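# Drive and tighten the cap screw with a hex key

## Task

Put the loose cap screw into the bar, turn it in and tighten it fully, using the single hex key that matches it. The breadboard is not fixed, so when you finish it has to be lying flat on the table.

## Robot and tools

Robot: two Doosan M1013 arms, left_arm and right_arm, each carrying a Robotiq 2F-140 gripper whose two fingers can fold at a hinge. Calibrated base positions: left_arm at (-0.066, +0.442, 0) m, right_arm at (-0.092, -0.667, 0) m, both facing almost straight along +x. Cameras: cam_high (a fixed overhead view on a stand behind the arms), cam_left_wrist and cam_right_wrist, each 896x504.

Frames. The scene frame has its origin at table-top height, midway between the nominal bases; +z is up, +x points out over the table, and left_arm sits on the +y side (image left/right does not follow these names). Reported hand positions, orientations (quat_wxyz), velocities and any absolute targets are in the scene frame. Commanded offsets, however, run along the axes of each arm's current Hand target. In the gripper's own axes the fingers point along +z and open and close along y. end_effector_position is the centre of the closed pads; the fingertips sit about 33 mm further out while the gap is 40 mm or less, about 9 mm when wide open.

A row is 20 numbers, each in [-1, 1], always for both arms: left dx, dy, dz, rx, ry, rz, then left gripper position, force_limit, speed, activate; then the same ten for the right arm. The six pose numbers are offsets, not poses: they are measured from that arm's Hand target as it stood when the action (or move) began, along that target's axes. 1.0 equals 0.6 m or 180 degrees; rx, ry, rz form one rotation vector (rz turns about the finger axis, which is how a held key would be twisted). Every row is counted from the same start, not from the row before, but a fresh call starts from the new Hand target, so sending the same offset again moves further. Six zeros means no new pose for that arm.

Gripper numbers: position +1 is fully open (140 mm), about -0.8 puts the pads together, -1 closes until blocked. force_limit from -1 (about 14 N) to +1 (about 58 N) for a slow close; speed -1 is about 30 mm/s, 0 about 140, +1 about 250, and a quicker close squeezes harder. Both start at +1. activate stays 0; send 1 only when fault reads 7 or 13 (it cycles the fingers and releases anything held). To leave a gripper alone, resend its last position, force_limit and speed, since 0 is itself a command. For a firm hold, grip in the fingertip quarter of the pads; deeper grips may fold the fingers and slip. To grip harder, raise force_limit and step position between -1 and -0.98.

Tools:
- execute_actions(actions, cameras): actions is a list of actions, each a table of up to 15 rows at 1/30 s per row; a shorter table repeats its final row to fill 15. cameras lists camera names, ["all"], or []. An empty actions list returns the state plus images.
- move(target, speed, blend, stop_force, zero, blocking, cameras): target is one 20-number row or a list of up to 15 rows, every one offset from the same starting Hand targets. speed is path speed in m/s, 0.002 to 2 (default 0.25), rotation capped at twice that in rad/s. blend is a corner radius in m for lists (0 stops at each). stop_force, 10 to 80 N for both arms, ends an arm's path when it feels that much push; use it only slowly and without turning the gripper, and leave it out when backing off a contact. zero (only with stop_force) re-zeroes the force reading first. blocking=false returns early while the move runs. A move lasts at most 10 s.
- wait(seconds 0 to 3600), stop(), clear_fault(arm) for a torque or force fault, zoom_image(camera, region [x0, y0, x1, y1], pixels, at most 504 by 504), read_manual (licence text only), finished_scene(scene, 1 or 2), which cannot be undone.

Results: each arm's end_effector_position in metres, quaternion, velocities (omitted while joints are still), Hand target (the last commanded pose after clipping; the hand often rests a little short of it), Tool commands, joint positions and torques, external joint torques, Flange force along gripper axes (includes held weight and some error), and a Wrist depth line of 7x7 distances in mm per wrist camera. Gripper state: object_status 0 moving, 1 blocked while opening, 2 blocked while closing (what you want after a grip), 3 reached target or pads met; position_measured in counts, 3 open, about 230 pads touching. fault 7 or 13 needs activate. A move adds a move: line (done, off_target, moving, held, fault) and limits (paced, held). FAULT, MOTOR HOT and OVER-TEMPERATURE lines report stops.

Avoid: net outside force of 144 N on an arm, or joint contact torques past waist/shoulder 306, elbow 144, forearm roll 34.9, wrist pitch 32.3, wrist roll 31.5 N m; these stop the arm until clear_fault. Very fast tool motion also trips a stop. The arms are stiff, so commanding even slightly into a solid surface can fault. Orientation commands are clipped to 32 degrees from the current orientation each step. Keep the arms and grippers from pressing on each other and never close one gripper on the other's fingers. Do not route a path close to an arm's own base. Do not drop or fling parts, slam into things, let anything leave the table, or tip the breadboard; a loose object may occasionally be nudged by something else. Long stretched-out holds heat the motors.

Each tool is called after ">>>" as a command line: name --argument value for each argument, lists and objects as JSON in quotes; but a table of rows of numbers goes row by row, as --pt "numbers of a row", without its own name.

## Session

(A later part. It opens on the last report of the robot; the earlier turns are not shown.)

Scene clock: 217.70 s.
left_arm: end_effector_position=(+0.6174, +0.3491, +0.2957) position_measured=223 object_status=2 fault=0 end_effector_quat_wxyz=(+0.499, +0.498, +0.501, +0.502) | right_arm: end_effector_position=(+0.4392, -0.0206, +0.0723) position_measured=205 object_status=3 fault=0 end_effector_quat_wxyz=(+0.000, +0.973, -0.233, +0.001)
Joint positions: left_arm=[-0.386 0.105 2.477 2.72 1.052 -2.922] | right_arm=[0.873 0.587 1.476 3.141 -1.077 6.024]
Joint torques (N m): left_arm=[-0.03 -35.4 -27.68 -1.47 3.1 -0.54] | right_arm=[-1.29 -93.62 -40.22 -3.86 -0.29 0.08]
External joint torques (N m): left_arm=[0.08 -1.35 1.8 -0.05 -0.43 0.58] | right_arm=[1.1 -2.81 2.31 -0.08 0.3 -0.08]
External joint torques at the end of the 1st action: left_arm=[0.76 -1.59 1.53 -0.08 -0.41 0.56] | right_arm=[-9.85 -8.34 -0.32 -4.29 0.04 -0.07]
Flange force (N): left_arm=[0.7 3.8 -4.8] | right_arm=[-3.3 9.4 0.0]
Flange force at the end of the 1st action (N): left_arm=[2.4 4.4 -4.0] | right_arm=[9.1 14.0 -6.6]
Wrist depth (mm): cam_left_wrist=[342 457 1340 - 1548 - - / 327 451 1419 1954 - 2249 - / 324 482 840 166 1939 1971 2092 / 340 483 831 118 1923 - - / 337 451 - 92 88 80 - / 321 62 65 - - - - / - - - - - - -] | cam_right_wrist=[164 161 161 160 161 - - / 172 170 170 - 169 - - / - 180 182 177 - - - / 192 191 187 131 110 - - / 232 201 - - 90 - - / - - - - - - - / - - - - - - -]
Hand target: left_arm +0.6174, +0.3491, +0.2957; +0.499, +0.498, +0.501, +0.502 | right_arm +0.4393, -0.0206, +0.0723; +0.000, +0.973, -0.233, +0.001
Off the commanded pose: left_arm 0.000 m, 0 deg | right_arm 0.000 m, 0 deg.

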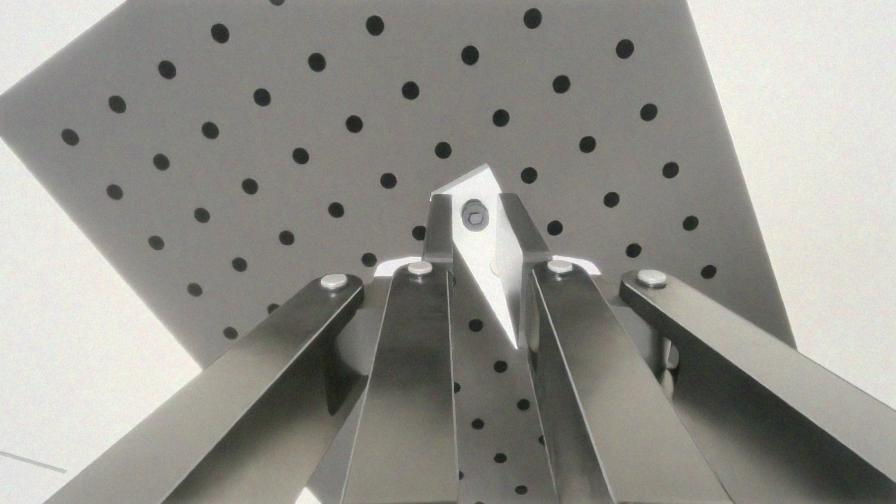

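>>> move --pt "0 0 0 0 0 0 -1 -0.3 -0.7 0 0 0 -0.04 0 0 0 -0.6 0 -0.5 0" --pt "0 0 0 0 0 0 -1 -0.3 -0.7 0 0.0078 0.0003 -0.04 0 0 -0.7667 -0.6 0 -0.5 0" --pt "0 0 0 0 0 0 -1 -0.3 -0.7 0 0.0078 0.0003 -0.04 0 0 0.4667 -0.6 0 -0.5 0" --pt "0 0 0 0 0 0 -1 -0.3 -0.7 0 0.0078 0.0003 -0.04 0 0 -0.3 -0.6 0 -0.5 0" --pt "0 0 0 0 0 0 -1 -0.3 -0.7 0 0.0078 0.0003 -0.04 0 0 0.9333 -0.6 0 -0.5 0" --pt "0 0 0 0 0 0 -1 -0.3 -0.7 0 0.0078 0.0003 -0.04 0 0 0.1667 -0.6 0 -0.5 0" --pt "0 0 0 0 0 0 -1 -0.3 -0.7 0 0.0078 0.0003 -0.0003 0 0 0.1667 -0.6 0 -0.5 0" --speed '[0.15,1.2,1.2,1.2,1.2,1.2,0.1]' --blend '[0.003,0.05,0.05,0.05,0.05,0.003,0]' --cameras '["cam_right_wrist"]'

>>> zoom_image --camera "cam_right_wrist" --region '[430, 180, 520, 270]'

Scene clock: 225.33 s.
left_arm: end_effector_position=(+0.6174, +0.3491, +0.2957) position_measured=223 object_status=2 fault=0 end_effector_quat_wxyz=(+0.499, +0.498, +0.501, +0.502) | right_arm: end_effector_position=(+0.4434, -0.0229, +0.0726) position_measured=205 object_status=3 fault=0 end_effector_quat_wxyz=(-0.001, +0.879, -0.476, +0.001)
Joint positions: left_arm=[-0.386 0.105 2.477 2.72 1.052 -2.922] | right_arm=[0.868 0.588 1.474 3.141 -1.079 -6.024]
Joint torques (N m): left_arm=[-0.55 -34.85 -27.72 -1.42 3.13 -0.51] | right_arm=[-1.43 -93.63 -40.16 -3.85 -0.21 0.05]
External joint torques (N m): left_arm=[0.58 -1.82 1.71 -0.11 -0.46 0.55] | right_arm=[0.92 -3.02 2.28 -0.1 0.19 -0.05]
Flange force (N): left_arm=[2.0 4.9 -4.8] | right_arm=[2.0 9.9 -0.4]
Wrist depth (mm): cam_left_wrist=[342 489 1332 - 1939 - 2004 / 325 528 1411 - - - - / 324 458 946 - 2338 - - / 338 525 777 118 2228 - - / 322 447 - 92 88 80 - / 321 62 65 - - - - / - - - - - - -] | cam_right_wrist=[184 165 160 161 - - - / - 172 172 170 172 170 - / - 180 179 175 178 181 - / 212 193 188 167 110 185 195 / 208 201 - - 90 - 202 / - - - - - - - / - - - - - - -]
Hand target: left_arm +0.6174, +0.3491, +0.2957; +0.499, +0.498, +0.501, +0.502 | right_arm +0.4434, -0.0229, +0.0725; -0.001, +0.879, -0.477, +0.001
Off the commanded pose: left_arm 0.000 m, 0 deg | right_arm 0.000 m, 0 deg.
move: done

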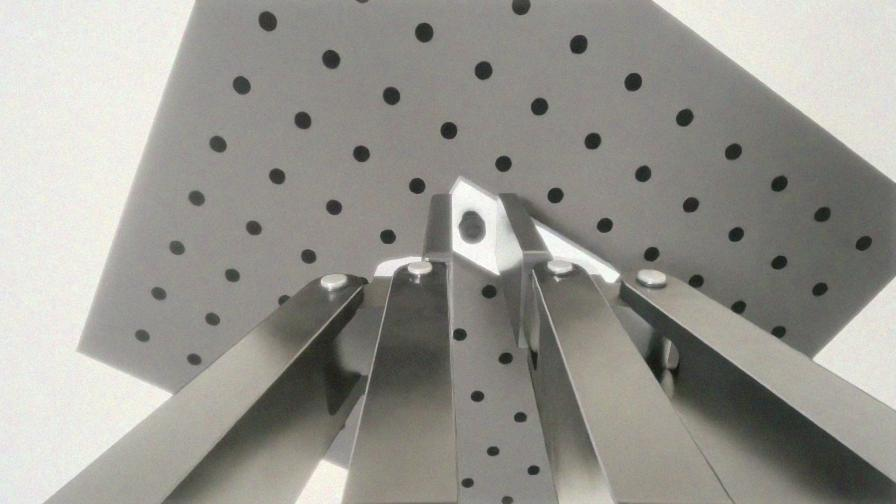

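Scaled by 5.600 from the camera's image (finer frame: 1280x720).

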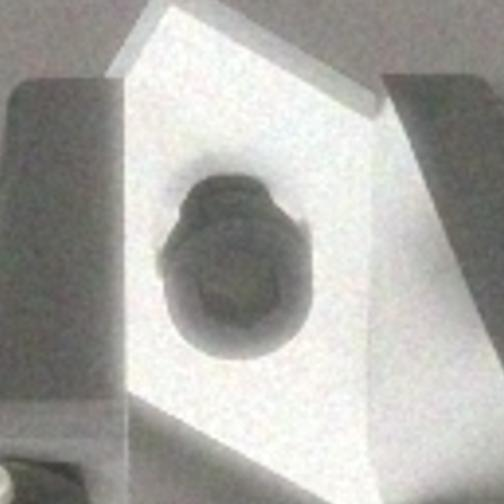

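>>> execute_actions --actions '[[[0,0,0,0,0,0,-1,-0.3,-0.7,0,0,-0.002,0,0,0,0,-0.6,0,-0.5,0]],[[0,0,0,0,0,0,-1,-0.3,-0.7,0,0,0,0,0,0,0,-1,-0.6,-0.9,0]],[[0,0,0,0,0,0,-1,-0.3,-0.7,0,0,0,0,0,0,0,-1,-0.6,-0.9,0]],[[0,0,0,0,0,0,-1,-0.3,-0.7,0,0,0,0,0,0,0,-1,-0.6,-0.9,0]]]'

>>> move --pt "0 0 0 0 0 0 -1 -0.3 -0.7 0 0 0 0.0004 0 0 0.7667 -1 -0.6 -0.9 0" --pt "0 0 0 0 0 0 -1 -0.3 -0.7 0 0 0 0.0008 0 0 -0.4667 -1 -0.6 -0.9 0" --pt "0 0 0 0 0 0 -1 -0.3 -0.7 0 0 0 0.0011 0 0 0.3 -1 -0.6 -0.9 0" --pt "0 0 0 0 0 0 -1 -0.3 -0.7 0 0 0 0.0014 0 0 -0.9333 -1 -0.6 -0.9 0" --pt "0 0 0 0 0 0 -1 -0.3 -0.7 0 0 0 0.0017 0 0 -0.1667 -1 -0.6 -0.9 0" --speed 0.9 --blend '[0.05,0.05,0.05,0.05,0]' --cameras '["cam_right_wrist"]'

>>> zoom_image --camera "cam_right_wrist" --region '[430, 180, 520, 270]'

Scene clock: 229.60 s.
left_arm: end_effector_position=(+0.6174, +0.3491, +0.2957) position_measured=223 object_status=2 fault=0 end_effector_quat_wxyz=(+0.499, +0.498, +0.501, +0.502) | right_arm: end_effector_position=(+0.4444, -0.0222, +0.0725) position_measured=216 object_status=2 fault=0 end_effector_quat_wxyz=(-0.001, +0.879, -0.477, +0.001)
Joint positions: left_arm=[-0.386 0.105 2.477 2.72 1.052 -2.922] | right_arm=[0.867 0.589 1.471 3.141 -1.08 -6.024]
Joint torques (N m): left_arm=[-1.01 -34.96 -27.72 -1.38 3.07 -0.54] | right_arm=[-1.74 -93.02 -40.25 -3.99 -0.19 0.07]
External joint torques (N m): left_arm=[0.99 -1.52 1.72 -0.14 -0.41 0.59] | right_arm=[2.22 -3.75 2.53 0.08 0.16 -0.07]
External joint torques at the end of the 1st action: left_arm=[0.89 -1.61 1.59 -0.04 -0.41 0.6] | right_arm=[1 -3.51 2.3 -0.07 0.37 -0.07]
External joint torques at the end of the 2nd action: left_arm=[0.47 -2.02 1.97 -0.07 -0.41 0.6] | right_arm=[1.51 -3.45 2.47 0.08 0.11 -0.08]
External joint torques at the end of the 3rd action: left_arm=[0.82 -1.5 1.68 -0.08 -0.43 0.6] | right_arm=[1.68 -3.5 2.22 0.07 0.12 -0.07]
Flange force (N): left_arm=[2.8 4.2 -4.1] | right_arm=[1.0 11.8 -0.8]
Flange force at the end of the 1st action (N): left_arm=[2.8 4.4 -4.0] | right_arm=[2.2 10.8 -0.5]
Flange force at the end of the 2nd action (N): left_arm=[1.9 5.1 -5.6] | right_arm=[1.6 11.0 -0.7]
Flange force at the end of the 3rd action (N): left_arm=[2.5 4.2 -4.1] | right_arm=[1.3 10.5 -0.9]
Wrist depth (mm): cam_left_wrist=[343 492 1355 - 1923 2092 - / 341 423 1394 - - - - / 326 424 852 - - 1848 - / 338 479 759 118 - - - / 323 423 - 92 88 80 1806 / 323 62 65 - - - - / - - - - - - -] | cam_right_wrist=[- 164 161 - - - - / - 171 173 - 169 166 - / - 181 179 181 179 - 177 / - 190 191 119 176 - 189 / 207 199 - - 89 - - / - - - - - - - / - - - - - - -]
Hand target: left_arm +0.6174, +0.3491, +0.2957; +0.499, +0.498, +0.501, +0.502 | right_arm +0.4444, -0.0222, +0.0725; -0.001, +0.879, -0.477, +0.001
Off the commanded pose: left_arm 0.000 m, 0 deg | right_arm 0.000 m, 0 deg.

Scene clock: 236.93 s.
left_arm: end_effector_position=(+0.6174, +0.3491, +0.2957) position_measured=223 object_status=2 fault=0 end_effector_quat_wxyz=(+0.499, +0.498, +0.501, +0.502) | right_arm: end_effector_position=(+0.4444, -0.0222, +0.0715) position_measured=216 object_status=2 fault=0 end_effector_quat_wxyz=(+0.000, +0.973, -0.233, +0.001)
Joint positions: left_arm=[-0.386 0.105 2.477 2.72 1.052 -2.922] | right_arm=[0.867 0.59 1.472 3.141 -1.078 6.019]
Joint torques (N m): left_arm=[-0.81 -34.87 -27.6 -1.51 3.11 -0.54] | right_arm=[9.86 -79.77 -32.36 0.33 -0.06 0.15]
External joint torques (N m): left_arm=[0.8 -1.58 1.68 -0.01 -0.45 0.59] | right_arm=[-9.35 -17.55 -5.71 -4.27 0.08 -0.15]
Flange force (N): left_arm=[2.7 4.4 -4.1] | right_arm=[8.5 14.0 -17.5]
Wrist depth (mm): cam_left_wrist=[342 461 1370 1971 1877 - - / 341 486 1436 - - 2510 2187 / 325 485 - 165 2110 2338 2338 / 340 480 840 118 102 - 2592 / 338 448 - 92 88 85 2510 / 310 62 65 - - - - / - - - - - - -] | cam_right_wrist=[- 161 160 - 160 - - / 170 169 169 168 169 195 - / - 180 177 179 179 201 - / 187 190 187 118 183 - - / - 199 - - 89 - 231 / - - - - - - - / - - - - - - -]
Hand target: left_arm +0.6174, +0.3491, +0.2957; +0.499, +0.498, +0.501, +0.502 | right_arm +0.4444, -0.0222, +0.0715; +0.000, +0.973, -0.233, +0.001
Off the commanded pose: left_arm 0.000 m, 0 deg | right_arm 0.000 m, 0 deg.
move: done

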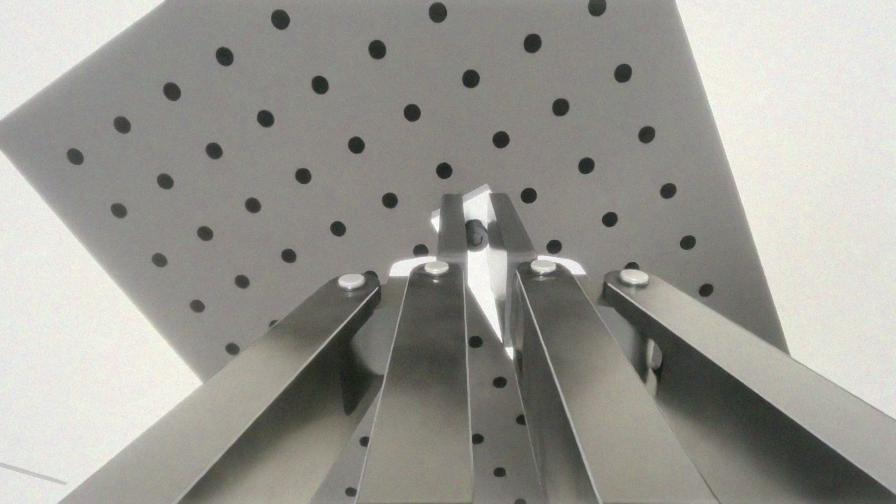

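Scaled by 5.600 from the camera's image (finer frame: 1280x720).

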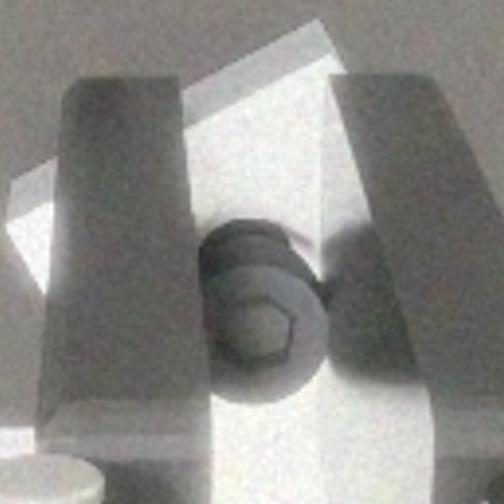

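>>> execute_actions --actions '[[[0,0,0,0,0,0,-1,-0.3,-0.7,0,0,0,-0.001,0,0,0,-0.8,0,-1,0]],[[0,0,0,0,0,0,-1,-0.3,-0.7,0,0,0,0,0,0,0,-0.6,0,-1,0]]]' --cameras '["cam_right_wrist"]'

>>> zoom_image --camera "cam_right_wrist" --region '[430, 180, 520, 270]'

Scene clock: 239.93 s.
left_arm: end_effector_position=(+0.6174, +0.3491, +0.2957) position_measured=223 object_status=2 fault=0 end_effector_quat_wxyz=(+0.499, +0.498, +0.501, +0.502) | right_arm: end_effector_position=(+0.4443, -0.0222, +0.0721) position_measured=205 object_status=3 fault=0 end_effector_quat_wxyz=(+0.000, +0.973, -0.233, +0.001)
Joint positions: left_arm=[-0.386 0.105 2.477 2.72 1.052 -2.922] | right_arm=[0.867 0.59 1.471 3.141 -1.079 6.019]
Joint torques (N m): left_arm=[-0.85 -34.56 -27.58 -1.5 3.04 -0.54] | right_arm=[-1.29 -93.43 -40.37 -3.89 -0.32 0.11]
External joint torques (N m): left_arm=[0.8 -2.02 1.71 -0.01 -0.38 0.58] | right_arm=[1.18 -3.25 2.51 -0.05 0.33 -0.11]
External joint torques at the end of the 1st action: left_arm=[0.66 -1.89 1.51 -0.03 -0.49 0.55] | right_arm=[-8.83 4.72 7.55 -4.09 0.11 -0.11]
Flange force (N): left_arm=[2.9 5.1 -4.8] | right_arm=[-3.7 10.5 -0.2]
Flange force at the end of the 1st action (N): left_arm=[2.4 5.2 -4.4] | right_arm=[7.7 14.2 9.3]
Wrist depth (mm): cam_left_wrist=[338 524 1310 - 2073 - - / 340 525 1490 - - - - / 324 485 701 165 - - 2055 / 339 448 870 118 2338 - - / 324 423 - 92 88 85 3312 / 321 62 65 - - - - / - - - - - - -] | cam_right_wrist=[- 161 160 162 - - 182 / 170 170 169 168 171 190 193 / 182 179 181 179 179 180 - / - 190 188 166 186 189 - / - - - - 90 - - / - - - - - - - / - - - - - - -]
Hand target: left_arm +0.6174, +0.3491, +0.2957; +0.499, +0.498, +0.501, +0.502 | right_arm +0.4444, -0.0222, +0.0721; +0.000, +0.973, -0.233, +0.001
Off the commanded pose: left_arm 0.000 m, 0 deg | right_arm 0.000 m, 0 deg.

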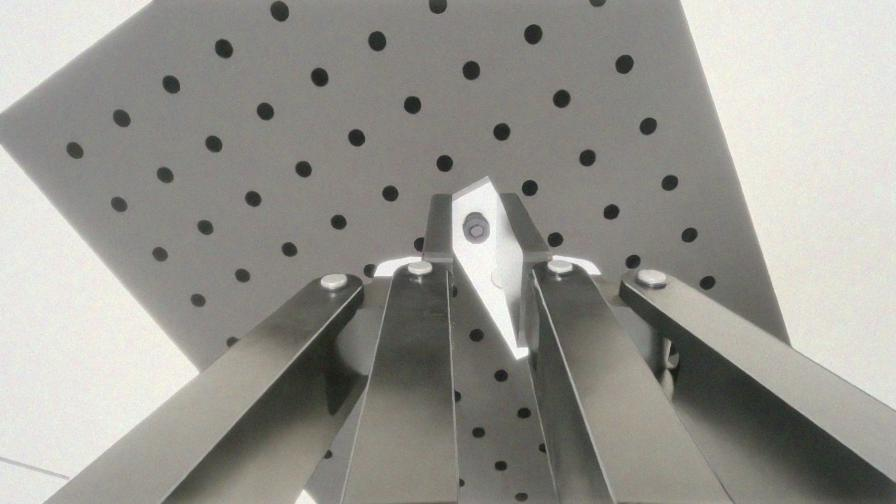

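Scaled by 5.600 from the camera's image (finer frame: 1280x720).

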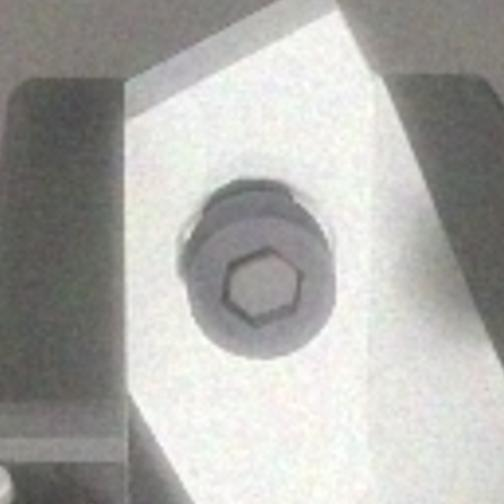

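>>> move --pt "0 0 0 0 0 0 -1 -0.3 -0.7 0 0 0 -0.04 0 0 0 -0.6 0 -0.5 0" --pt "0 0 0 0 0 0 -1 -0.3 -0.7 0 -0.0008 0.0012 -0.04 0 0 -0.7667 -0.6 0 -0.5 0" --pt "0 0 0 0 0 0 -1 -0.3 -0.7 0 -0.0008 0.0012 -0.04 0 0 0.4667 -0.6 0 -0.5 0" --pt "0 0 0 0 0 0 -1 -0.3 -0.7 0 -0.0008 0.0012 -0.04 0 0 -0.3 -0.6 0 -0.5 0" --pt "0 0 0 0 0 0 -1 -0.3 -0.7 0 -0.0008 0.0012 -0.04 0 0 0.9333 -0.6 0 -0.5 0" --pt "0 0 0 0 0 0 -1 -0.3 -0.7 0 -0.0008 0.0012 -0.04 0 0 0.1667 -0.6 0 -0.5 0" --pt "0 0 0 0 0 0 -1 -0.3 -0.7 0 -0.0008 0.0012 0.0025 0 0 0.1667 -0.6 0 -0.5 0" --speed '[0.15,1.2,1.2,1.2,1.2,1.2,0.1]' --blend '[0.003,0.05,0.05,0.05,0.05,0.003,0]' --cameras '["cam_right_wrist"]'

>>> zoom_image --camera "cam_right_wrist" --region '[430, 180, 520, 270]'

Scene clock: 246.83 s.
left_arm: end_effector_position=(+0.6174, +0.3491, +0.2957) position_measured=223 object_status=2 fault=0 end_effector_quat_wxyz=(+0.499, +0.498, +0.501, +0.502) | right_arm: end_effector_position=(+0.4437, -0.0226, +0.0709) position_measured=205 object_status=3 fault=0 end_effector_quat_wxyz=(-0.001, +0.879, -0.476, +0.001)
Joint positions: left_arm=[-0.386 0.105 2.477 2.72 1.052 -2.922] | right_arm=[0.868 0.589 1.474 3.141 -1.076 -6.024]
Joint torques (N m): left_arm=[-0.81 -34.98 -27.74 -1.41 3.08 -0.55] | right_arm=[-0.1 -62.59 -23.72 -3.4 1.07 0.09]
External joint torques (N m): left_arm=[0.9 -1.71 1.71 -0.12 -0.41 0.6] | right_arm=[0.33 -34.01 -13.96 -0.51 -1.1 -0.09]
Flange force (N): left_arm=[2.7 4.6 -4.4] | right_arm=[3.8 13.0 -37.9]
Wrist depth (mm): cam_left_wrist=[344 460 840 - 1806 - - / 344 452 855 - 2073 - - / 326 455 846 - 2484 - - / 339 424 731 118 116 - - / 322 449 - 92 88 80 - / 322 62 65 - - - - / - - - - - - -] | cam_right_wrist=[- 162 - 163 160 - - / 192 173 168 169 - - 188 / 200 181 179 - - 177 177 / 217 187 187 119 113 189 189 / 208 - - - 90 - - / - - - - - - - / - - - - - - -]
Hand target: left_arm +0.6174, +0.3491, +0.2957; +0.499, +0.498, +0.501, +0.502 | right_arm +0.4436, -0.0227, +0.0706; -0.001, +0.879, -0.477, +0.001
Off the commanded pose: left_arm 0.000 m, 0 deg | right_arm 0.000 m, 0 deg.
move: done

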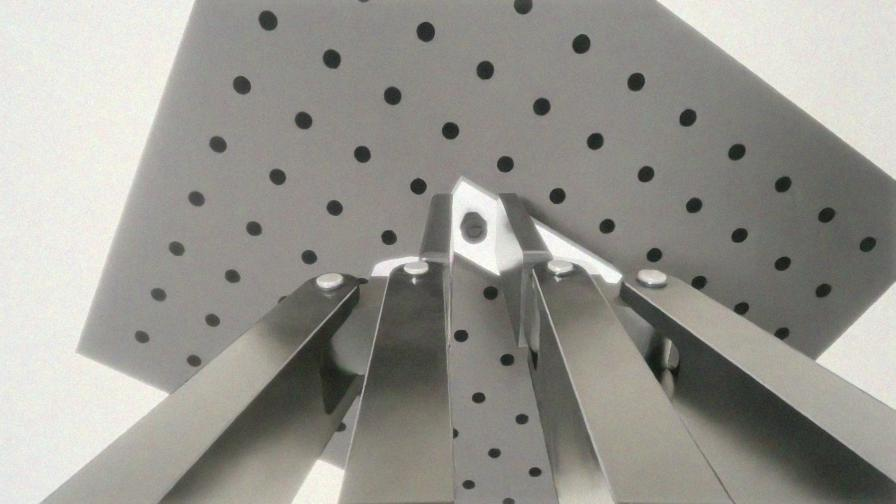

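Scaled by 5.600 from the camera's image (finer frame: 1280x720).

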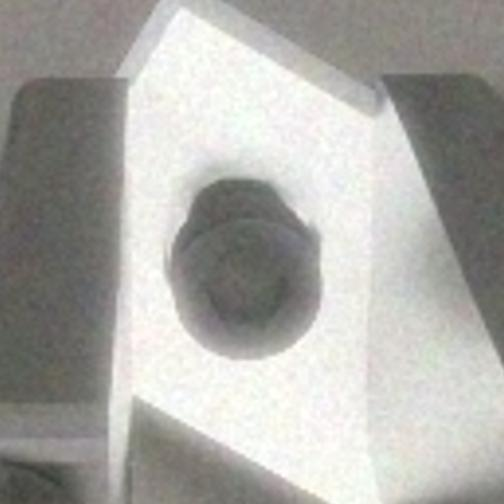

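>>> move --pt "0 0 0 0 0 0 -1 -0.3 -0.7 0 0 0 -0.02 0 0 0 -0.6 0 -0.5 0" --pt "0 0 0 0 0 0 -1 -0.3 -0.7 0 0 -0.0010 -0.02 0 0 0 -0.4 0 -0.5 0" --pt "0 0 0 0 0 0 -1 -0.3 -0.7 0 0 -0.0010 -0.02 0 0 0 -0.6 0 -0.5 0" --pt "0 0 0 0 0 0 -1 -0.3 -0.7 0 0 -0.0010 -0.0048 0 0 0 -0.6 0 -0.5 0" --speed 0.06 --cameras '["cam_right_wrist"]'

>>> zoom_image --camera "cam_right_wrist" --region '[430, 180, 520, 270]'

Scene clock: 249.50 s.
left_arm: end_effector_position=(+0.6174, +0.3491, +0.2957) position_measured=223 object_status=2 fault=0 end_effector_quat_wxyz=(+0.499, +0.498, +0.501, +0.502) | right_arm: end_effector_position=(+0.4442, -0.0223, +0.0735) position_measured=205 object_status=3 fault=0 end_effector_quat_wxyz=(-0.001, +0.879, -0.476, +0.001)
Joint positions: left_arm=[-0.386 0.105 2.477 2.72 1.052 -2.922] | right_arm=[0.867 0.588 1.471 3.141 -1.081 -6.024]
Joint torques (N m): left_arm=[-0.24 -35.62 -27.81 -1.52 3.07 -0.48] | right_arm=[-1.34 -93.73 -40.33 -3.91 -0.33 0.14]
External joint torques (N m): left_arm=[0.23 -0.98 1.87 0 -0.4 0.53] | right_arm=[1.15 -2.87 2.54 -0.03 0.3 -0.14]
Flange force (N): left_arm=[1.2 2.7 -4.2] | right_arm=[1.9 10.4 0.1]
Wrist depth (mm): cam_left_wrist=[343 565 867 - 1848 - - / 343 487 1428 - - 2187 - / 326 480 - 164 - - - / 339 477 849 118 2293 - - / 323 447 - 92 88 79 3137 / 322 62 65 - - - - / - - - - - - -] | cam_right_wrist=[- 163 161 162 161 162 - / - 173 174 - - - - / - 182 180 171 - 182 - / 216 192 192 131 109 191 191 / 210 - - - 90 - 203 / 246 - - - - - - / - - - - - - -]
Hand target: left_arm +0.6174, +0.3491, +0.2957; +0.499, +0.498, +0.501, +0.502 | right_arm +0.4441, -0.0223, +0.0735; -0.001, +0.879, -0.477, +0.001
Off the commanded pose: left_arm 0.000 m, 0 deg | right_arm 0.000 m, 0 deg.
move: done

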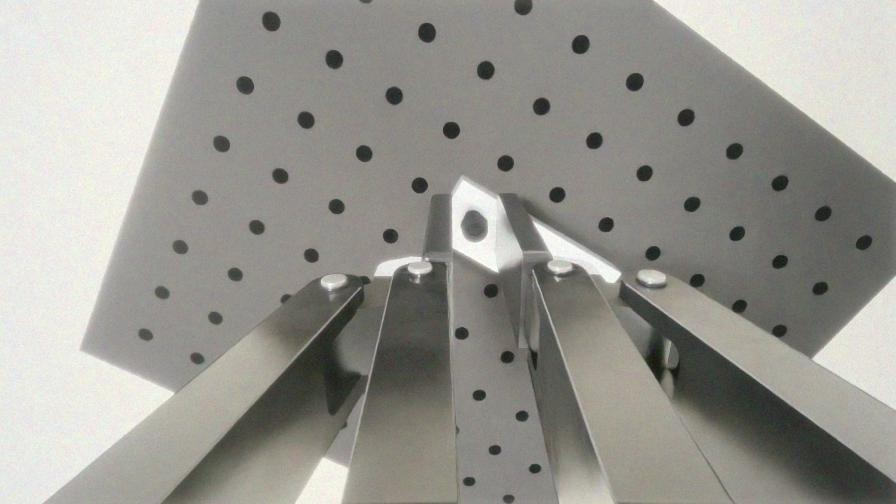

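Scaled by 5.600 from the camera's image (finer frame: 1280x720).

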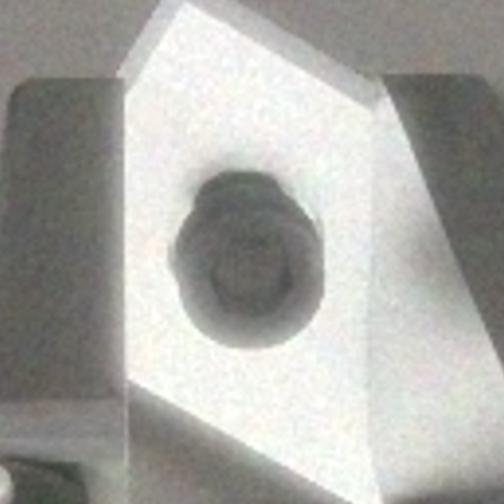

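>>> execute_actions --actions '[[[0,0,0,0,0,0,-1,-0.3,-0.7,0,0,0,0,0,0,0,-1,-0.3,-0.8,0]],[[0,0,0,0,0,0,-1,-0.3,-0.7,0,0,0,0,0,0,0,-1,-0.3,-0.8,0]],[[0,0,0,0,0,0,-1,-0.3,-0.7,0,0,0,0,0,0,0,-1,-0.3,-0.8,0]]]'

>>> move --pt "0 0 0 0 0 0 -1 -0.3 -0.7 0 0 0 0.0006 0 0 0.7667 -1 -0.3 -0.8 0" --pt "0 0 0 0 0 0 -1 -0.3 -0.7 0 0 0 0.0013 0 0 -0.4667 -1 -0.3 -0.8 0" --pt "0 0 0 0 0 0 -1 -0.3 -0.7 0 0 0 0.0019 0 0 0.3 -1 -0.3 -0.8 0" --pt "0 0 0 0 0 0 -1 -0.3 -0.7 0 0 0 0.0025 0 0 -0.9333 -1 -0.3 -0.8 0" --pt "0 0 0 0 0 0 -1 -0.3 -0.7 0 0 0 0.0029 0 0 -0.1667 -1 -0.3 -0.8 0" --speed 0.9 --blend '[0.05,0.05,0.05,0.05,0]'

>>> execute_actions --actions '[[[0,0,0,0,0,0,-1,-0.3,-0.7,0,0,0,0,0,0,0,-0.8,0,-1,0]],[[0,0,0,0,0,0,-1,-0.3,-0.7,0,0,0,0,0,0,0,-0.6,0,-1,0]]]' --cameras '["cam_right_wrist"]'

>>> zoom_image --camera "cam_right_wrist" --region '[430, 180, 520, 270]'

Scene clock: 251.90 s.
left_arm: end_effector_position=(+0.6174, +0.3491, +0.2957) position_measured=223 object_status=2 fault=0 end_effector_quat_wxyz=(+0.499, +0.498, +0.501, +0.502) | right_arm: end_effector_position=(+0.4441, -0.0223, +0.0735) position_measured=217 object_status=2 fault=0 end_effector_quat_wxyz=(-0.001, +0.879, -0.477, +0.001)
Joint positions: left_arm=[-0.386 0.105 2.477 2.72 1.052 -2.922] | right_arm=[0.867 0.588 1.471 3.141 -1.081 -6.024]
Joint torques (N m): left_arm=[-0.45 -35.38 -27.55 -1.42 3.15 -0.54] | right_arm=[-1.18 -91.28 -38.53 -3.88 -0.5 0.12]
External joint torques (N m): left_arm=[0.48 -1.43 1.53 -0.1 -0.47 0.59] | right_arm=[1.22 -5.57 0.58 -0.06 0.48 -0.12]
External joint torques at the end of the 1st action: left_arm=[0.47 -2.12 1.73 -0.07 -0.38 0.57] | right_arm=[1.02 -5.68 0.43 -0.09 0.47 -0.05]
External joint torques at the end of the 2nd action: left_arm=[0.66 -1.66 1.8 -0.09 -0.48 0.49] | right_arm=[1.5 -5.13 0.64 -0.12 0.42 -0.03]
Flange force (N): left_arm=[1.5 4.2 -4.1] | right_arm=[1.6 9.8 -3.1]
Flange force at the end of the 1st action (N): left_arm=[1.9 5.4 -5.3] | right_arm=[1.7 9.5 -3.3]
Flange force at the end of the 2nd action (N): left_arm=[2.4 4.4 -4.6] | right_arm=[1.1 9.3 -2.8]
Wrist depth (mm): cam_left_wrist=[344 457 1378 - 1820 - - / 340 488 852 2129 - - - / 326 484 808 165 2187 2510 - / 340 482 745 117 2038 - - / 322 445 - 92 88 80 2709 / 322 62 65 - - - - / - - - - - - -] | cam_right_wrist=[- 185 - - 160 167 - / - 172 170 - - 168 - / - 180 181 179 - - 182 / - 192 190 119 118 - 194 / 208 202 - - 89 - 208 / - - - - - - - / - - - - - - -]
Hand target: left_arm +0.6174, +0.3491, +0.2957; +0.499, +0.498, +0.501, +0.502 | right_arm +0.4441, -0.0223, +0.0735; -0.001, +0.879, -0.477, +0.001
Off the commanded pose: left_arm 0.000 m, 0 deg | right_arm 0.000 m, 0 deg.

Scene clock: 259.23 s.
left_arm: end_effector_position=(+0.6174, +0.3491, +0.2957) position_measured=223 object_status=2 fault=0 end_effector_quat_wxyz=(+0.499, +0.498, +0.501, +0.502) | right_arm: end_effector_position=(+0.4441, -0.0224, +0.0717) position_measured=217 object_status=2 fault=0 end_effector_quat_wxyz=(+0.000, +0.973, -0.233, +0.001)
Joint positions: left_arm=[-0.386 0.105 2.477 2.72 1.052 -2.922] | right_arm=[0.867 0.59 1.472 3.141 -1.078 6.019]
Joint torques (N m): left_arm=[-0.94 -34.86 -27.72 -1.45 3.13 -0.54] | right_arm=[9.41 -90.24 -38.63 0.32 0.01 0.09]
External joint torques (N m): left_arm=[0.92 -1.82 1.85 -0.06 -0.47 0.59] | right_arm=[-9.86 -6.89 0.58 -4.28 0 -0.09]
Flange force (N): left_arm=[3.1 4.9 -4.6] | right_arm=[9.0 14.1 -4.8]
Wrist depth (mm): cam_left_wrist=[343 460 1370 1834 1766 - - / 342 452 1419 1987 - 1907 - / 326 450 - 2458 2228 - - / 340 481 727 117 2384 - - / 322 447 - 92 88 80 2361 / 322 62 65 - - - - / - - - - - - -] | cam_right_wrist=[- 160 160 - 160 - - / 169 169 169 168 - - 194 / 179 179 177 176 - 183 203 / 185 190 187 119 132 186 215 / - 199 - - 90 - - / - - - - - - - / - - - - - - -]
Hand target: left_arm +0.6174, +0.3491, +0.2957; +0.499, +0.498, +0.501, +0.502 | right_arm +0.4441, -0.0223, +0.0717; +0.000, +0.973, -0.233, +0.001
Off the commanded pose: left_arm 0.000 m, 0 deg | right_arm 0.000 m, 0 deg.
move: done

Scene clock: 260.43 s.
left_arm: end_effector_position=(+0.6174, +0.3491, +0.2957) position_measured=223 object_status=2 fault=0 end_effector_quat_wxyz=(+0.499, +0.498, +0.501, +0.502) | right_arm: end_effector_position=(+0.4441, -0.0223, +0.0717) position_measured=205 object_status=3 fault=0 end_effector_quat_wxyz=(+0.000, +0.973, -0.233, +0.001)
Joint positions: left_arm=[-0.386 0.105 2.477 2.72 1.052 -2.922] | right_arm=[0.867 0.59 1.472 3.141 -1.078 6.019]
Joint torques (N m): left_arm=[-0.65 -34.94 -27.47 -1.44 3.07 -0.56] | right_arm=[-1.46 -94.41 -40.4 -3.85 -0.38 0.1]
External joint torques (N m): left_arm=[0.6 -1.56 1.53 -0.08 -0.41 0.6] | right_arm=[1.2 -2.29 2.51 -0.09 0.38 -0.1]
External joint torques at the end of the 1st action: left_arm=[0.51 -2.4 1.85 -0.1 -0.4 0.56] | right_arm=[-9.43 -8.17 -0.13 -4.25 0.02 -0.08]
Flange force (N): left_arm=[1.9 4.4 -4.1] | right_arm=[-3.4 9.2 0.6]
Flange force at the end of the 1st action (N): left_arm=[2.1 6.0 -5.9] | right_arm=[8.4 14.1 -6.3]
Wrist depth (mm): cam_left_wrist=[344 487 1370 - 2004 - - / 342 487 1386 - - 2271 - / 325 518 769 2228 2208 - - / 339 449 928 118 2510 - 2433 / 323 447 - 92 88 79 - / 323 62 65 - - - - / - - - - - - -] | cam_right_wrist=[180 160 160 160 160 178 - / 169 169 168 165 168 172 197 / 179 179 178 176 - - 202 / 193 190 187 168 119 - - / - 199 - - 90 - 230 / - - - - - - - / - - - - - - -]
Hand target: left_arm +0.6174, +0.3491, +0.2957; +0.499, +0.498, +0.501, +0.502 | right_arm +0.4441, -0.0223, +0.0717; +0.000, +0.973, -0.233, +0.001
Off the commanded pose: left_arm 0.000 m, 0 deg | right_arm 0.000 m, 0 deg.

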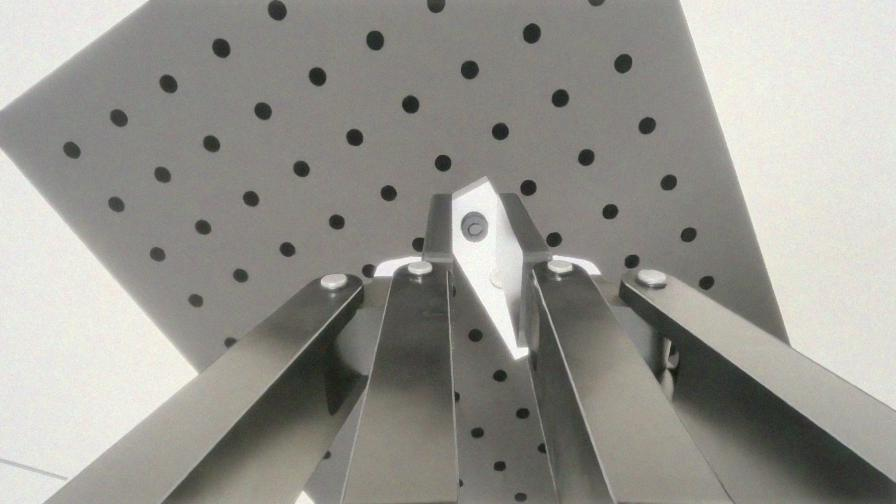

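Scaled by 5.600 from the camera's image (finer frame: 1280x720).

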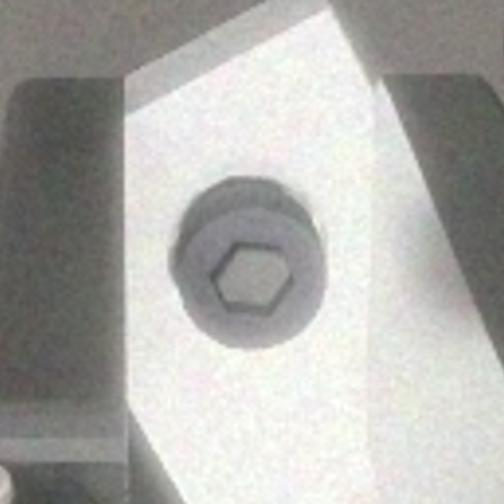

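>>> move --pt "0 0 0 0 0 0 -1 -0.3 -0.7 0 0 0 -0.035 0 0 0 -0.6 0 -0.5 0" --pt "0 0 0 0 0 0 -1 -0.3 -0.7 0 0 0 -0.035 0 0 -0.7667 -0.6 0 -0.5 0" --pt "0 0 0 0 0 0 -1 -0.3 -0.7 0 0 0 -0.035 0 0 0.4667 -0.6 0 -0.5 0" --pt "0 0 0 0 0 0 -1 -0.3 -0.7 0 0 0 -0.035 0 0 -0.3 -0.6 0 -0.5 0" --pt "0 0 0 0 0 0 -1 -0.3 -0.7 0 0 0 -0.035 0 0 0.9333 -0.6 0 -0.5 0" --pt "0 0 0 0 0 0 -1 -0.3 -0.7 0 0 0 -0.035 0 0 0.1667 -0.6 0 -0.5 0" --pt "0 0 0 0 0 0 -1 -0.3 -0.7 0 0 0 -0.0023 0 0 0.1667 -0.6 0 -0.5 0" --speed '[0.15,1.3,1.3,1.3,1.3,1.3,0.1]' --blend '[0.003,0.05,0.05,0.05,0.05,0.003,0]'

>>> execute_actions --actions '[[[0,0,0,0,0,0,-1,-0.3,-0.7,0,0,0,0,0,0,0,-1,-0.3,-0.8,0]],[[0,0,0,0,0,0,-1,-0.3,-0.7,0,0,0,0,0,0,0,-1,-0.3,-0.8,0]]]'

>>> move --pt "0 0 0 0 0 0 -1 -0.3 -0.7 0 0 0 0.0005 0 0 0.7667 -1 -0.3 -0.8 0" --pt "0 0 0 0 0 0 -1 -0.3 -0.7 0 0 0 0.001 0 0 -0.4667 -1 -0.3 -0.8 0" --pt "0 0 0 0 0 0 -1 -0.3 -0.7 0 0 0 0.0015 0 0 0.3 -1 -0.3 -0.8 0" --pt "0 0 0 0 0 0 -1 -0.3 -0.7 0 0 0 0.002 0 0 -0.9333 -1 -0.3 -0.8 0" --pt "0 0 0 0 0 0 -1 -0.3 -0.7 0 0 0 0.0024 0 0 -0.1667 -1 -0.3 -0.8 0" --speed 0.9 --blend '[0.05,0.05,0.05,0.05,0]'

>>> execute_actions --actions '[[[0,0,0,0,0,0,-1,-0.3,-0.7,0,0,0,0,0,0,0,-0.8,0,-1,0]],[[0,0,0,0,0,0,-1,-0.3,-0.7,0,0,0,0,0,0,0,-0.6,0,-1,0]]]' --cameras '["cam_right_wrist"]'

>>> zoom_image --camera "cam_right_wrist" --region '[430, 180, 520, 270]'

Scene clock: 267.67 s.
left_arm: end_effector_position=(+0.6174, +0.3491, +0.2957) position_measured=223 object_status=2 fault=0 end_effector_quat_wxyz=(+0.499, +0.498, +0.501, +0.502) | right_arm: end_effector_position=(+0.4441, -0.0223, +0.0731) position_measured=205 object_status=3 fault=0 end_effector_quat_wxyz=(-0.001, +0.879, -0.476, +0.001)
Joint positions: left_arm=[-0.386 0.105 2.477 2.72 1.052 -2.922] | right_arm=[0.867 0.588 1.471 3.141 -1.08 -6.024]
Joint torques (N m): left_arm=[-0.13 -34.8 -27.65 -1.52 3.07 -0.51] | right_arm=[-1.08 -90.99 -39.21 -3.94 -0.07 0.14]
External joint torques (N m): left_arm=[0.15 -1.9 1.66 0 -0.39 0.55] | right_arm=[0.86 -6 1.2 -0.01 0.04 -0.14]
Flange force (N): left_arm=[1.2 4.9 -5.2] | right_arm=[2.6 11.3 -3.6]
Wrist depth (mm): cam_left_wrist=[345 458 1340 1753 2338 - - / 340 489 1403 - - - 2293 / 325 452 893 162 - - - / 341 483 2315 117 98 3097 - / 323 424 - 92 88 80 - / 324 62 65 - - - - / - - - - - - -] | cam_right_wrist=[- 165 162 161 162 - 184 / - 171 170 171 - - 192 / - 181 181 177 179 180 - / 220 192 190 156 137 188 187 / 210 203 - 203 116 - - / 248 - - 217 - - - / - - - 234 - - -]
Hand target: left_arm +0.6174, +0.3491, +0.2957; +0.499, +0.498, +0.501, +0.502 | right_arm +0.4441, -0.0223, +0.0731; -0.001, +0.879, -0.477, +0.001
Off the commanded pose: left_arm 0.000 m, 0 deg | right_arm 0.000 m, 0 deg.
move: done; limits=paced

Scene clock: 268.87 s.
left_arm: end_effector_position=(+0.6174, +0.3491, +0.2957) position_measured=223 object_status=2 fault=0 end_effector_quat_wxyz=(+0.499, +0.498, +0.501, +0.502) | right_arm: end_effector_position=(+0.4442, -0.0223, +0.0731) position_measured=227 object_status=2 fault=0 end_effector_quat_wxyz=(-0.001, +0.879, -0.477, +0.001)
Joint positions: left_arm=[-0.386 0.105 2.477 2.72 1.052 -2.922] | right_arm=[0.867 0.588 1.471 3.141 -1.08 -6.024]
Joint torques (N m): left_arm=[-0.41 -35.37 -27.6 -1.46 3.11 -0.54] | right_arm=[0.77 -89.93 -36.07 -3.16 -1.56 0.06]
External joint torques (N m): left_arm=[0.42 -1.4 1.63 -0.05 -0.44 0.58] | right_arm=[-0.45 -6.53 -1.73 -0.76 1.53 -0.07]
External joint torques at the end of the 1st action: left_arm=[0.89 -1.74 1.76 -0.1 -0.45 0.54] | right_arm=[0.11 -7.85 -2.04 -0.79 1.55 -0.08]
Flange force (N): left_arm=[1.5 4.0 -4.2] | right_arm=[2.6 6.2 -4.0]
Flange force at the end of the 1st action (N): left_arm=[2.9 4.7 -4.4] | right_arm=[2.3 7.5 -5.2]
Wrist depth (mm): cam_left_wrist=[342 532 880 2004 2361 - 2092 / 341 484 1411 - - - - / 326 453 2484 2315 2055 - - / 337 450 743 118 98 - - / 323 423 - 92 88 85 - / 324 62 65 - - - - / - - - - - - -] | cam_right_wrist=[- - 164 164 - - - / 197 172 174 171 - 169 - / - 181 181 178 178 181 - / - 193 189 153 126 188 189 / 210 202 - 203 111 - 201 / - - - - - - - / - - - - - - -]
Hand target: left_arm +0.6174, +0.3491, +0.2957; +0.499, +0.498, +0.501, +0.502 | right_arm +0.4441, -0.0223, +0.0731; -0.001, +0.879, -0.477, +0.001
Off the commanded pose: left_arm 0.000 m, 0 deg | right_arm 0.000 m, 0 deg.

Scene clock: 276.20 s.
left_arm: end_effector_position=(+0.6174, +0.3491, +0.2957) position_measured=223 object_status=2 fault=0 end_effector_quat_wxyz=(+0.499, +0.498, +0.501, +0.502) | right_arm: end_effector_position=(+0.4441, -0.0223, +0.0717) position_measured=227 object_status=2 fault=0 end_effector_quat_wxyz=(+0.000, +0.973, -0.233, +0.001)
Joint positions: left_arm=[-0.386 0.105 2.477 2.72 1.052 -2.922] | right_arm=[0.867 0.59 1.472 3.141 -1.078 6.019]
Joint torques (N m): left_arm=[-0.36 -35.24 -27.47 -1.43 3.03 -0.53] | right_arm=[-1.46 -94.19 -40.43 -3.9 -0.33 0.07]
External joint torques (N m): left_arm=[0.37 -1.42 1.46 -0.09 -0.36 0.58] | right_arm=[1.39 -2.41 2.63 -0.03 0.32 -0.07]
Flange force (N): left_arm=[1.2 4.0 -4.1] | right_arm=[-3.8 9.5 0.5]
Wrist depth (mm): cam_left_wrist=[343 489 1332 - 1740 - 2021 / 340 526 1394 - - 2315 - / 325 485 - 2208 2148 - - / 339 485 755 118 2408 - - / 340 449 - 92 88 2537 - / 322 62 65 - - - - / - - - - - - -] | cam_right_wrist=[165 161 161 160 160 156 - / 172 170 169 165 168 - 191 / 204 180 179 176 175 177 202 / 219 191 188 142 129 - - / - 203 - - 113 - - / - - - - - - - / - - - - - - -]
Hand target: left_arm +0.6174, +0.3491, +0.2957; +0.499, +0.498, +0.501, +0.502 | right_arm +0.4441, -0.0223, +0.0717; +0.000, +0.973, -0.233, +0.001
Off the commanded pose: left_arm 0.000 m, 0 deg | right_arm 0.000 m, 0 deg.
move: done

Scene clock: 277.47 s.
left_arm: end_effector_position=(+0.6174, +0.3491, +0.2957) position_measured=223 object_status=2 fault=0 end_effector_quat_wxyz=(+0.499, +0.498, +0.501, +0.502) | right_arm: end_effector_position=(+0.4442, -0.0223, +0.0717) position_measured=205 object_status=0 fault=0 end_effector_quat_wxyz=(+0.000, +0.973, -0.233, +0.001)
Joint positions: left_arm=[-0.386 0.105 2.477 2.72 1.052 -2.922] | right_arm=[0.867 0.59 1.472 3.141 -1.078 6.019]
Joint torques (N m): left_arm=[-0.74 -34.96 -27.81 -1.44 3.12 -0.5] | right_arm=[-4.37 -96.48 -30.88 -5.38 -7.33 0.14]
External joint torques (N m): left_arm=[0.81 -1.9 1.85 -0.08 -0.44 0.55] | right_arm=[4.58 -0.5 -7.16 1.44 7.34 -0.14]
External joint torques at the end of the 1st action: left_arm=[1.04 -2.09 1.69 -0.03 -0.37 0.54] | right_arm=[1.55 -2.25 2.66 -0.02 0.29 -0.06]
Flange force (N): left_arm=[2.8 4.9 -4.9] | right_arm=[-3.0 -10.5 5.4]
Flange force at the end of the 1st action (N): left_arm=[3.5 5.2 -4.6] | right_arm=[-3.9 9.3 0.6]
Wrist depth (mm): cam_left_wrist=[342 461 1378 - 2092 - - / 340 490 1445 2271 - - - / 325 481 800 166 - 2408 - / 337 484 740 118 99 - - / 324 449 - 92 88 79 - / 321 62 65 - - - - / - - - - - - -] | cam_right_wrist=[183 - 161 162 159 159 175 / 172 172 170 168 166 - - / - 180 181 179 173 - 205 / - 188 187 185 123 - - / 235 - - - - 93 229 / - - - 215 - - - / - - - - - - -]
Hand target: left_arm +0.6174, +0.3491, +0.2957; +0.499, +0.498, +0.501, +0.502 | right_arm +0.4441, -0.0223, +0.0717; +0.000, +0.973, -0.233, +0.001
Off the commanded pose: left_arm 0.000 m, 0 deg | right_arm 0.000 m, 0 deg.

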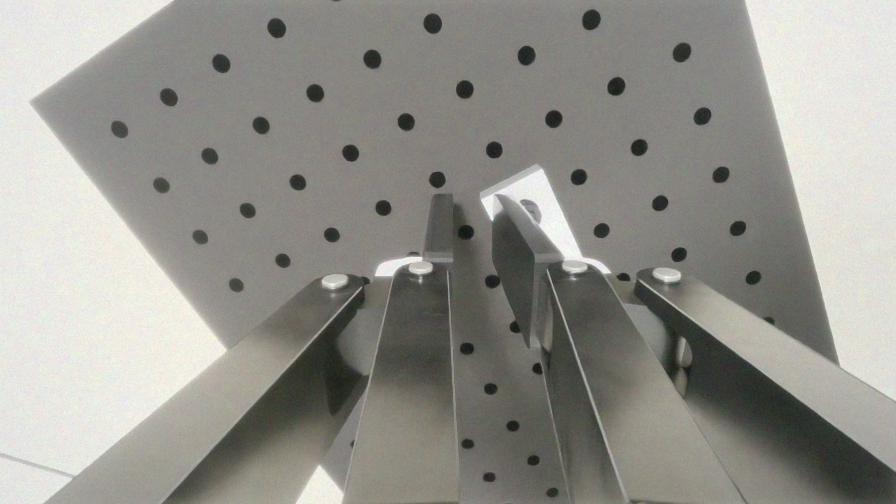

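Scaled by 5.600 from the camera's image (finer frame: 1280x720).

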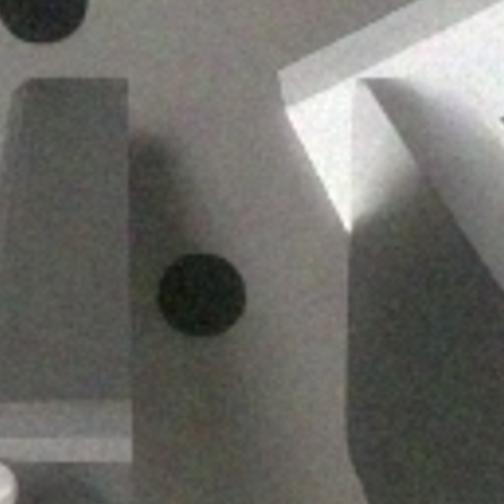

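>>> move --pt "0 0 0 0 0 0 -1 -0.3 -0.7 0 0 0.004 0 0 0 0 -0.7 0 -0.5 0" --pt "0 0 0 0 0 0 -1 -0.3 -0.7 0 0 0.004 -0.1 0 0 0 -0.6 0 -0.5 0" --speed 0.08 --cameras '["cam_right_wrist"]'

>>> zoom_image --camera "cam_right_wrist" --region '[430, 120, 570, 260]'

Scene clock: 280.20 s.
left_arm: end_effector_position=(+0.6174, +0.3491, +0.2957) position_measured=223 object_status=2 fault=0 end_effector_quat_wxyz=(+0.499, +0.498, +0.501, +0.502) | right_arm: end_effector_position=(+0.4430, -0.0245, +0.1317) position_measured=205 object_status=3 fault=0 end_effector_quat_wxyz=(+0.000, +0.973, -0.233, +0.001)
Joint positions: left_arm=[-0.386 0.105 2.477 2.72 1.052 -2.922] | right_arm=[0.867 0.544 1.429 3.141 -1.167 6.018]
Joint torques (N m): left_arm=[-0.4 -35.14 -27.8 -1.46 3.11 -0.53] | right_arm=[-1.28 -91.76 -42.18 -4.06 -0.29 0.08]
External joint torques (N m): left_arm=[0.4 -1.56 1.8 -0.05 -0.44 0.58] | right_arm=[1.54 -2.8 2.7 -0.03 0.29 -0.08]
Flange force (N): left_arm=[1.6 4.2 -4.7] | right_arm=[-4.2 10.3 1.1]
Wrist depth (mm): cam_left_wrist=[345 487 1362 - 2110 - 2129 / 342 490 1419 2228 - 2458 - / 324 485 1084 166 2271 - 2021 / 339 448 - 117 118 2055 - / 323 450 - 92 88 85 2741 / 323 62 65 - - - - / - - - - - - -] | cam_right_wrist=[- 216 215 216 - 235 - / - 227 227 221 227 - 249 / - 240 239 235 - - 260 / - 288 249 131 244 - - / - 297 - - 93 - 292 / - - - - - - - / - - - - - - -]
Hand target: left_arm +0.6174, +0.3491, +0.2957; +0.499, +0.498, +0.501, +0.502 | right_arm +0.4429, -0.0245, +0.1317; +0.000, +0.973, -0.233, +0.001
Off the commanded pose: left_arm 0.000 m, 0 deg | right_arm 0.000 m, 0 deg.
move: done

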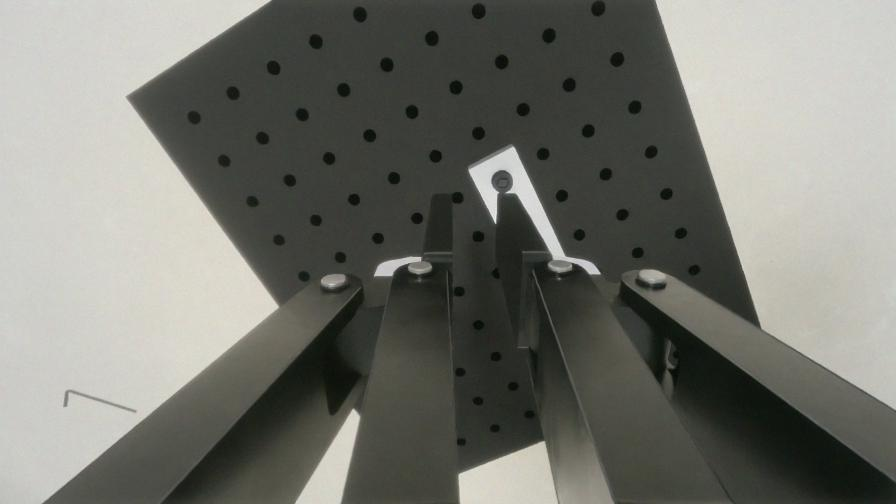

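Scaled by 3.600 from the camera's image (finer frame: 1280x720).

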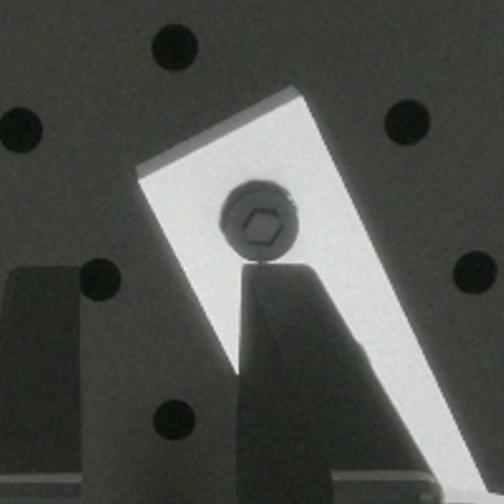

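>>> move --pt "0 0 0 0 0 0 -1 -0.3 -0.7 0 0.0082 0.0292 0 0 0 -0.7667 -0.6 0 -0.5 0" --pt "0 0 0 0 0 0 -1 -0.3 -0.7 0 0.0082 0.0292 0 0 0 0.4667 -0.6 0 -0.5 0" --pt "0 0 0 0 0 0 -1 -0.3 -0.7 0 0.0082 0.0292 0 0 0 -0.3 -0.6 0 -0.5 0" --pt "0 0 0 0 0 0 -1 -0.3 -0.7 0 0.0082 0.0292 0 0 0 0.9333 -0.6 0 -0.5 0" --pt "0 0 0 0 0 0 -1 -0.3 -0.7 0 0.0082 0.0292 0 0 0 0.1667 -0.6 0 -0.5 0" --pt "0 0 0 0 0 0 -1 -0.3 -0.7 0 0.0082 0.0292 0.075 0 0 0.1667 -0.6 0 -0.5 0" --speed '[1.3,1.3,1.3,1.3,1.3,0.15]' --blend '[0.05,0.05,0.05,0.05,0.003,0]' --cameras '["cam_right_wrist"]'

>>> zoom_image --camera "cam_right_wrist" --region '[420, 160, 530, 270]'

Scene clock: 287.10 s.
left_arm: end_effector_position=(+0.6174, +0.3491, +0.2957) position_measured=223 object_status=2 fault=0 end_effector_quat_wxyz=(+0.499, +0.498, +0.501, +0.502) | right_arm: end_effector_position=(+0.4395, -0.0423, +0.0867) position_measured=205 object_status=3 fault=0 end_effector_quat_wxyz=(-0.001, +0.879, -0.476, +0.001)
Joint positions: left_arm=[-0.386 0.105 2.477 2.72 1.052 -2.922] | right_arm=[0.855 0.552 1.505 3.141 -1.083 -6.036]
Joint torques (N m): left_arm=[-0.38 -35.33 -27.68 -1.42 3.11 -0.5] | right_arm=[-1.48 -91.02 -40.43 -3.88 -0.3 0.01]
External joint torques (N m): left_arm=[0.38 -1.33 1.69 -0.1 -0.44 0.55] | right_arm=[1.69 -2.52 2.56 -0.05 0.27 -0.01]
Flange force (N): left_arm=[1.4 3.8 -4.3] | right_arm=[0.8 10.0 0.5]
Wrist depth (mm): cam_left_wrist=[342 492 1347 - 2021 - 2038 / 309 488 1411 - - - 2038 / 322 484 822 2484 2148 2293 2709 / 337 479 752 118 118 - - / 323 451 - 92 88 85 2458 / 322 62 65 - - - - / - - - - - - -] | cam_right_wrist=[- 180 175 174 - - 198 / - 184 186 184 - - 204 / - 196 195 189 - - 215 / - 204 205 190 111 - 203 / - - - - 90 - - / - - - - - - - / - - - - - - -]
Hand target: left_arm +0.6174, +0.3491, +0.2957; +0.499, +0.498, +0.501, +0.502 | right_arm +0.4395, -0.0423, +0.0867; -0.001, +0.879, -0.477, +0.001
Off the commanded pose: left_arm 0.000 m, 0 deg | right_arm 0.000 m, 0 deg.
move: done; limits=paced

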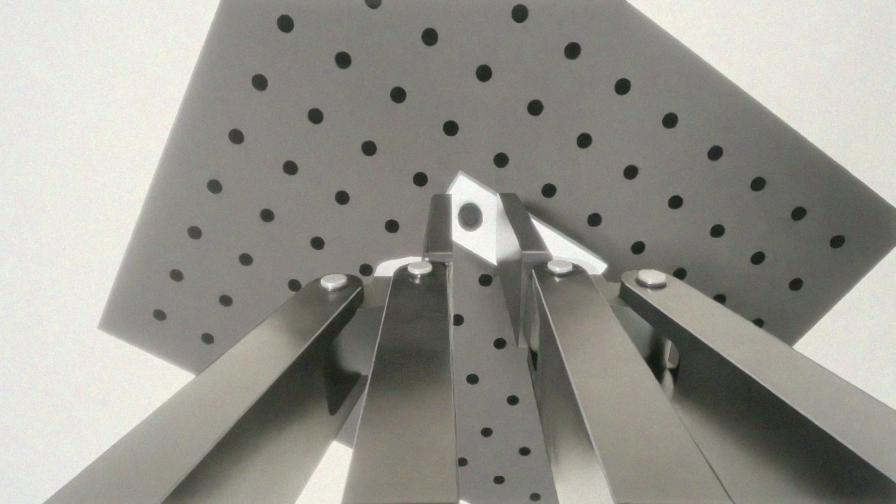

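Scaled by 4.582 from the camera's image (finer frame: 1280x720).

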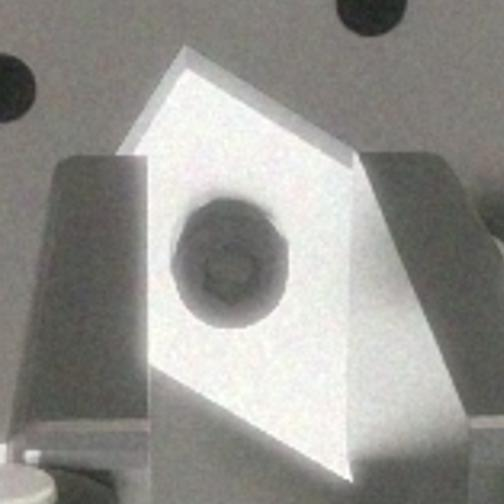

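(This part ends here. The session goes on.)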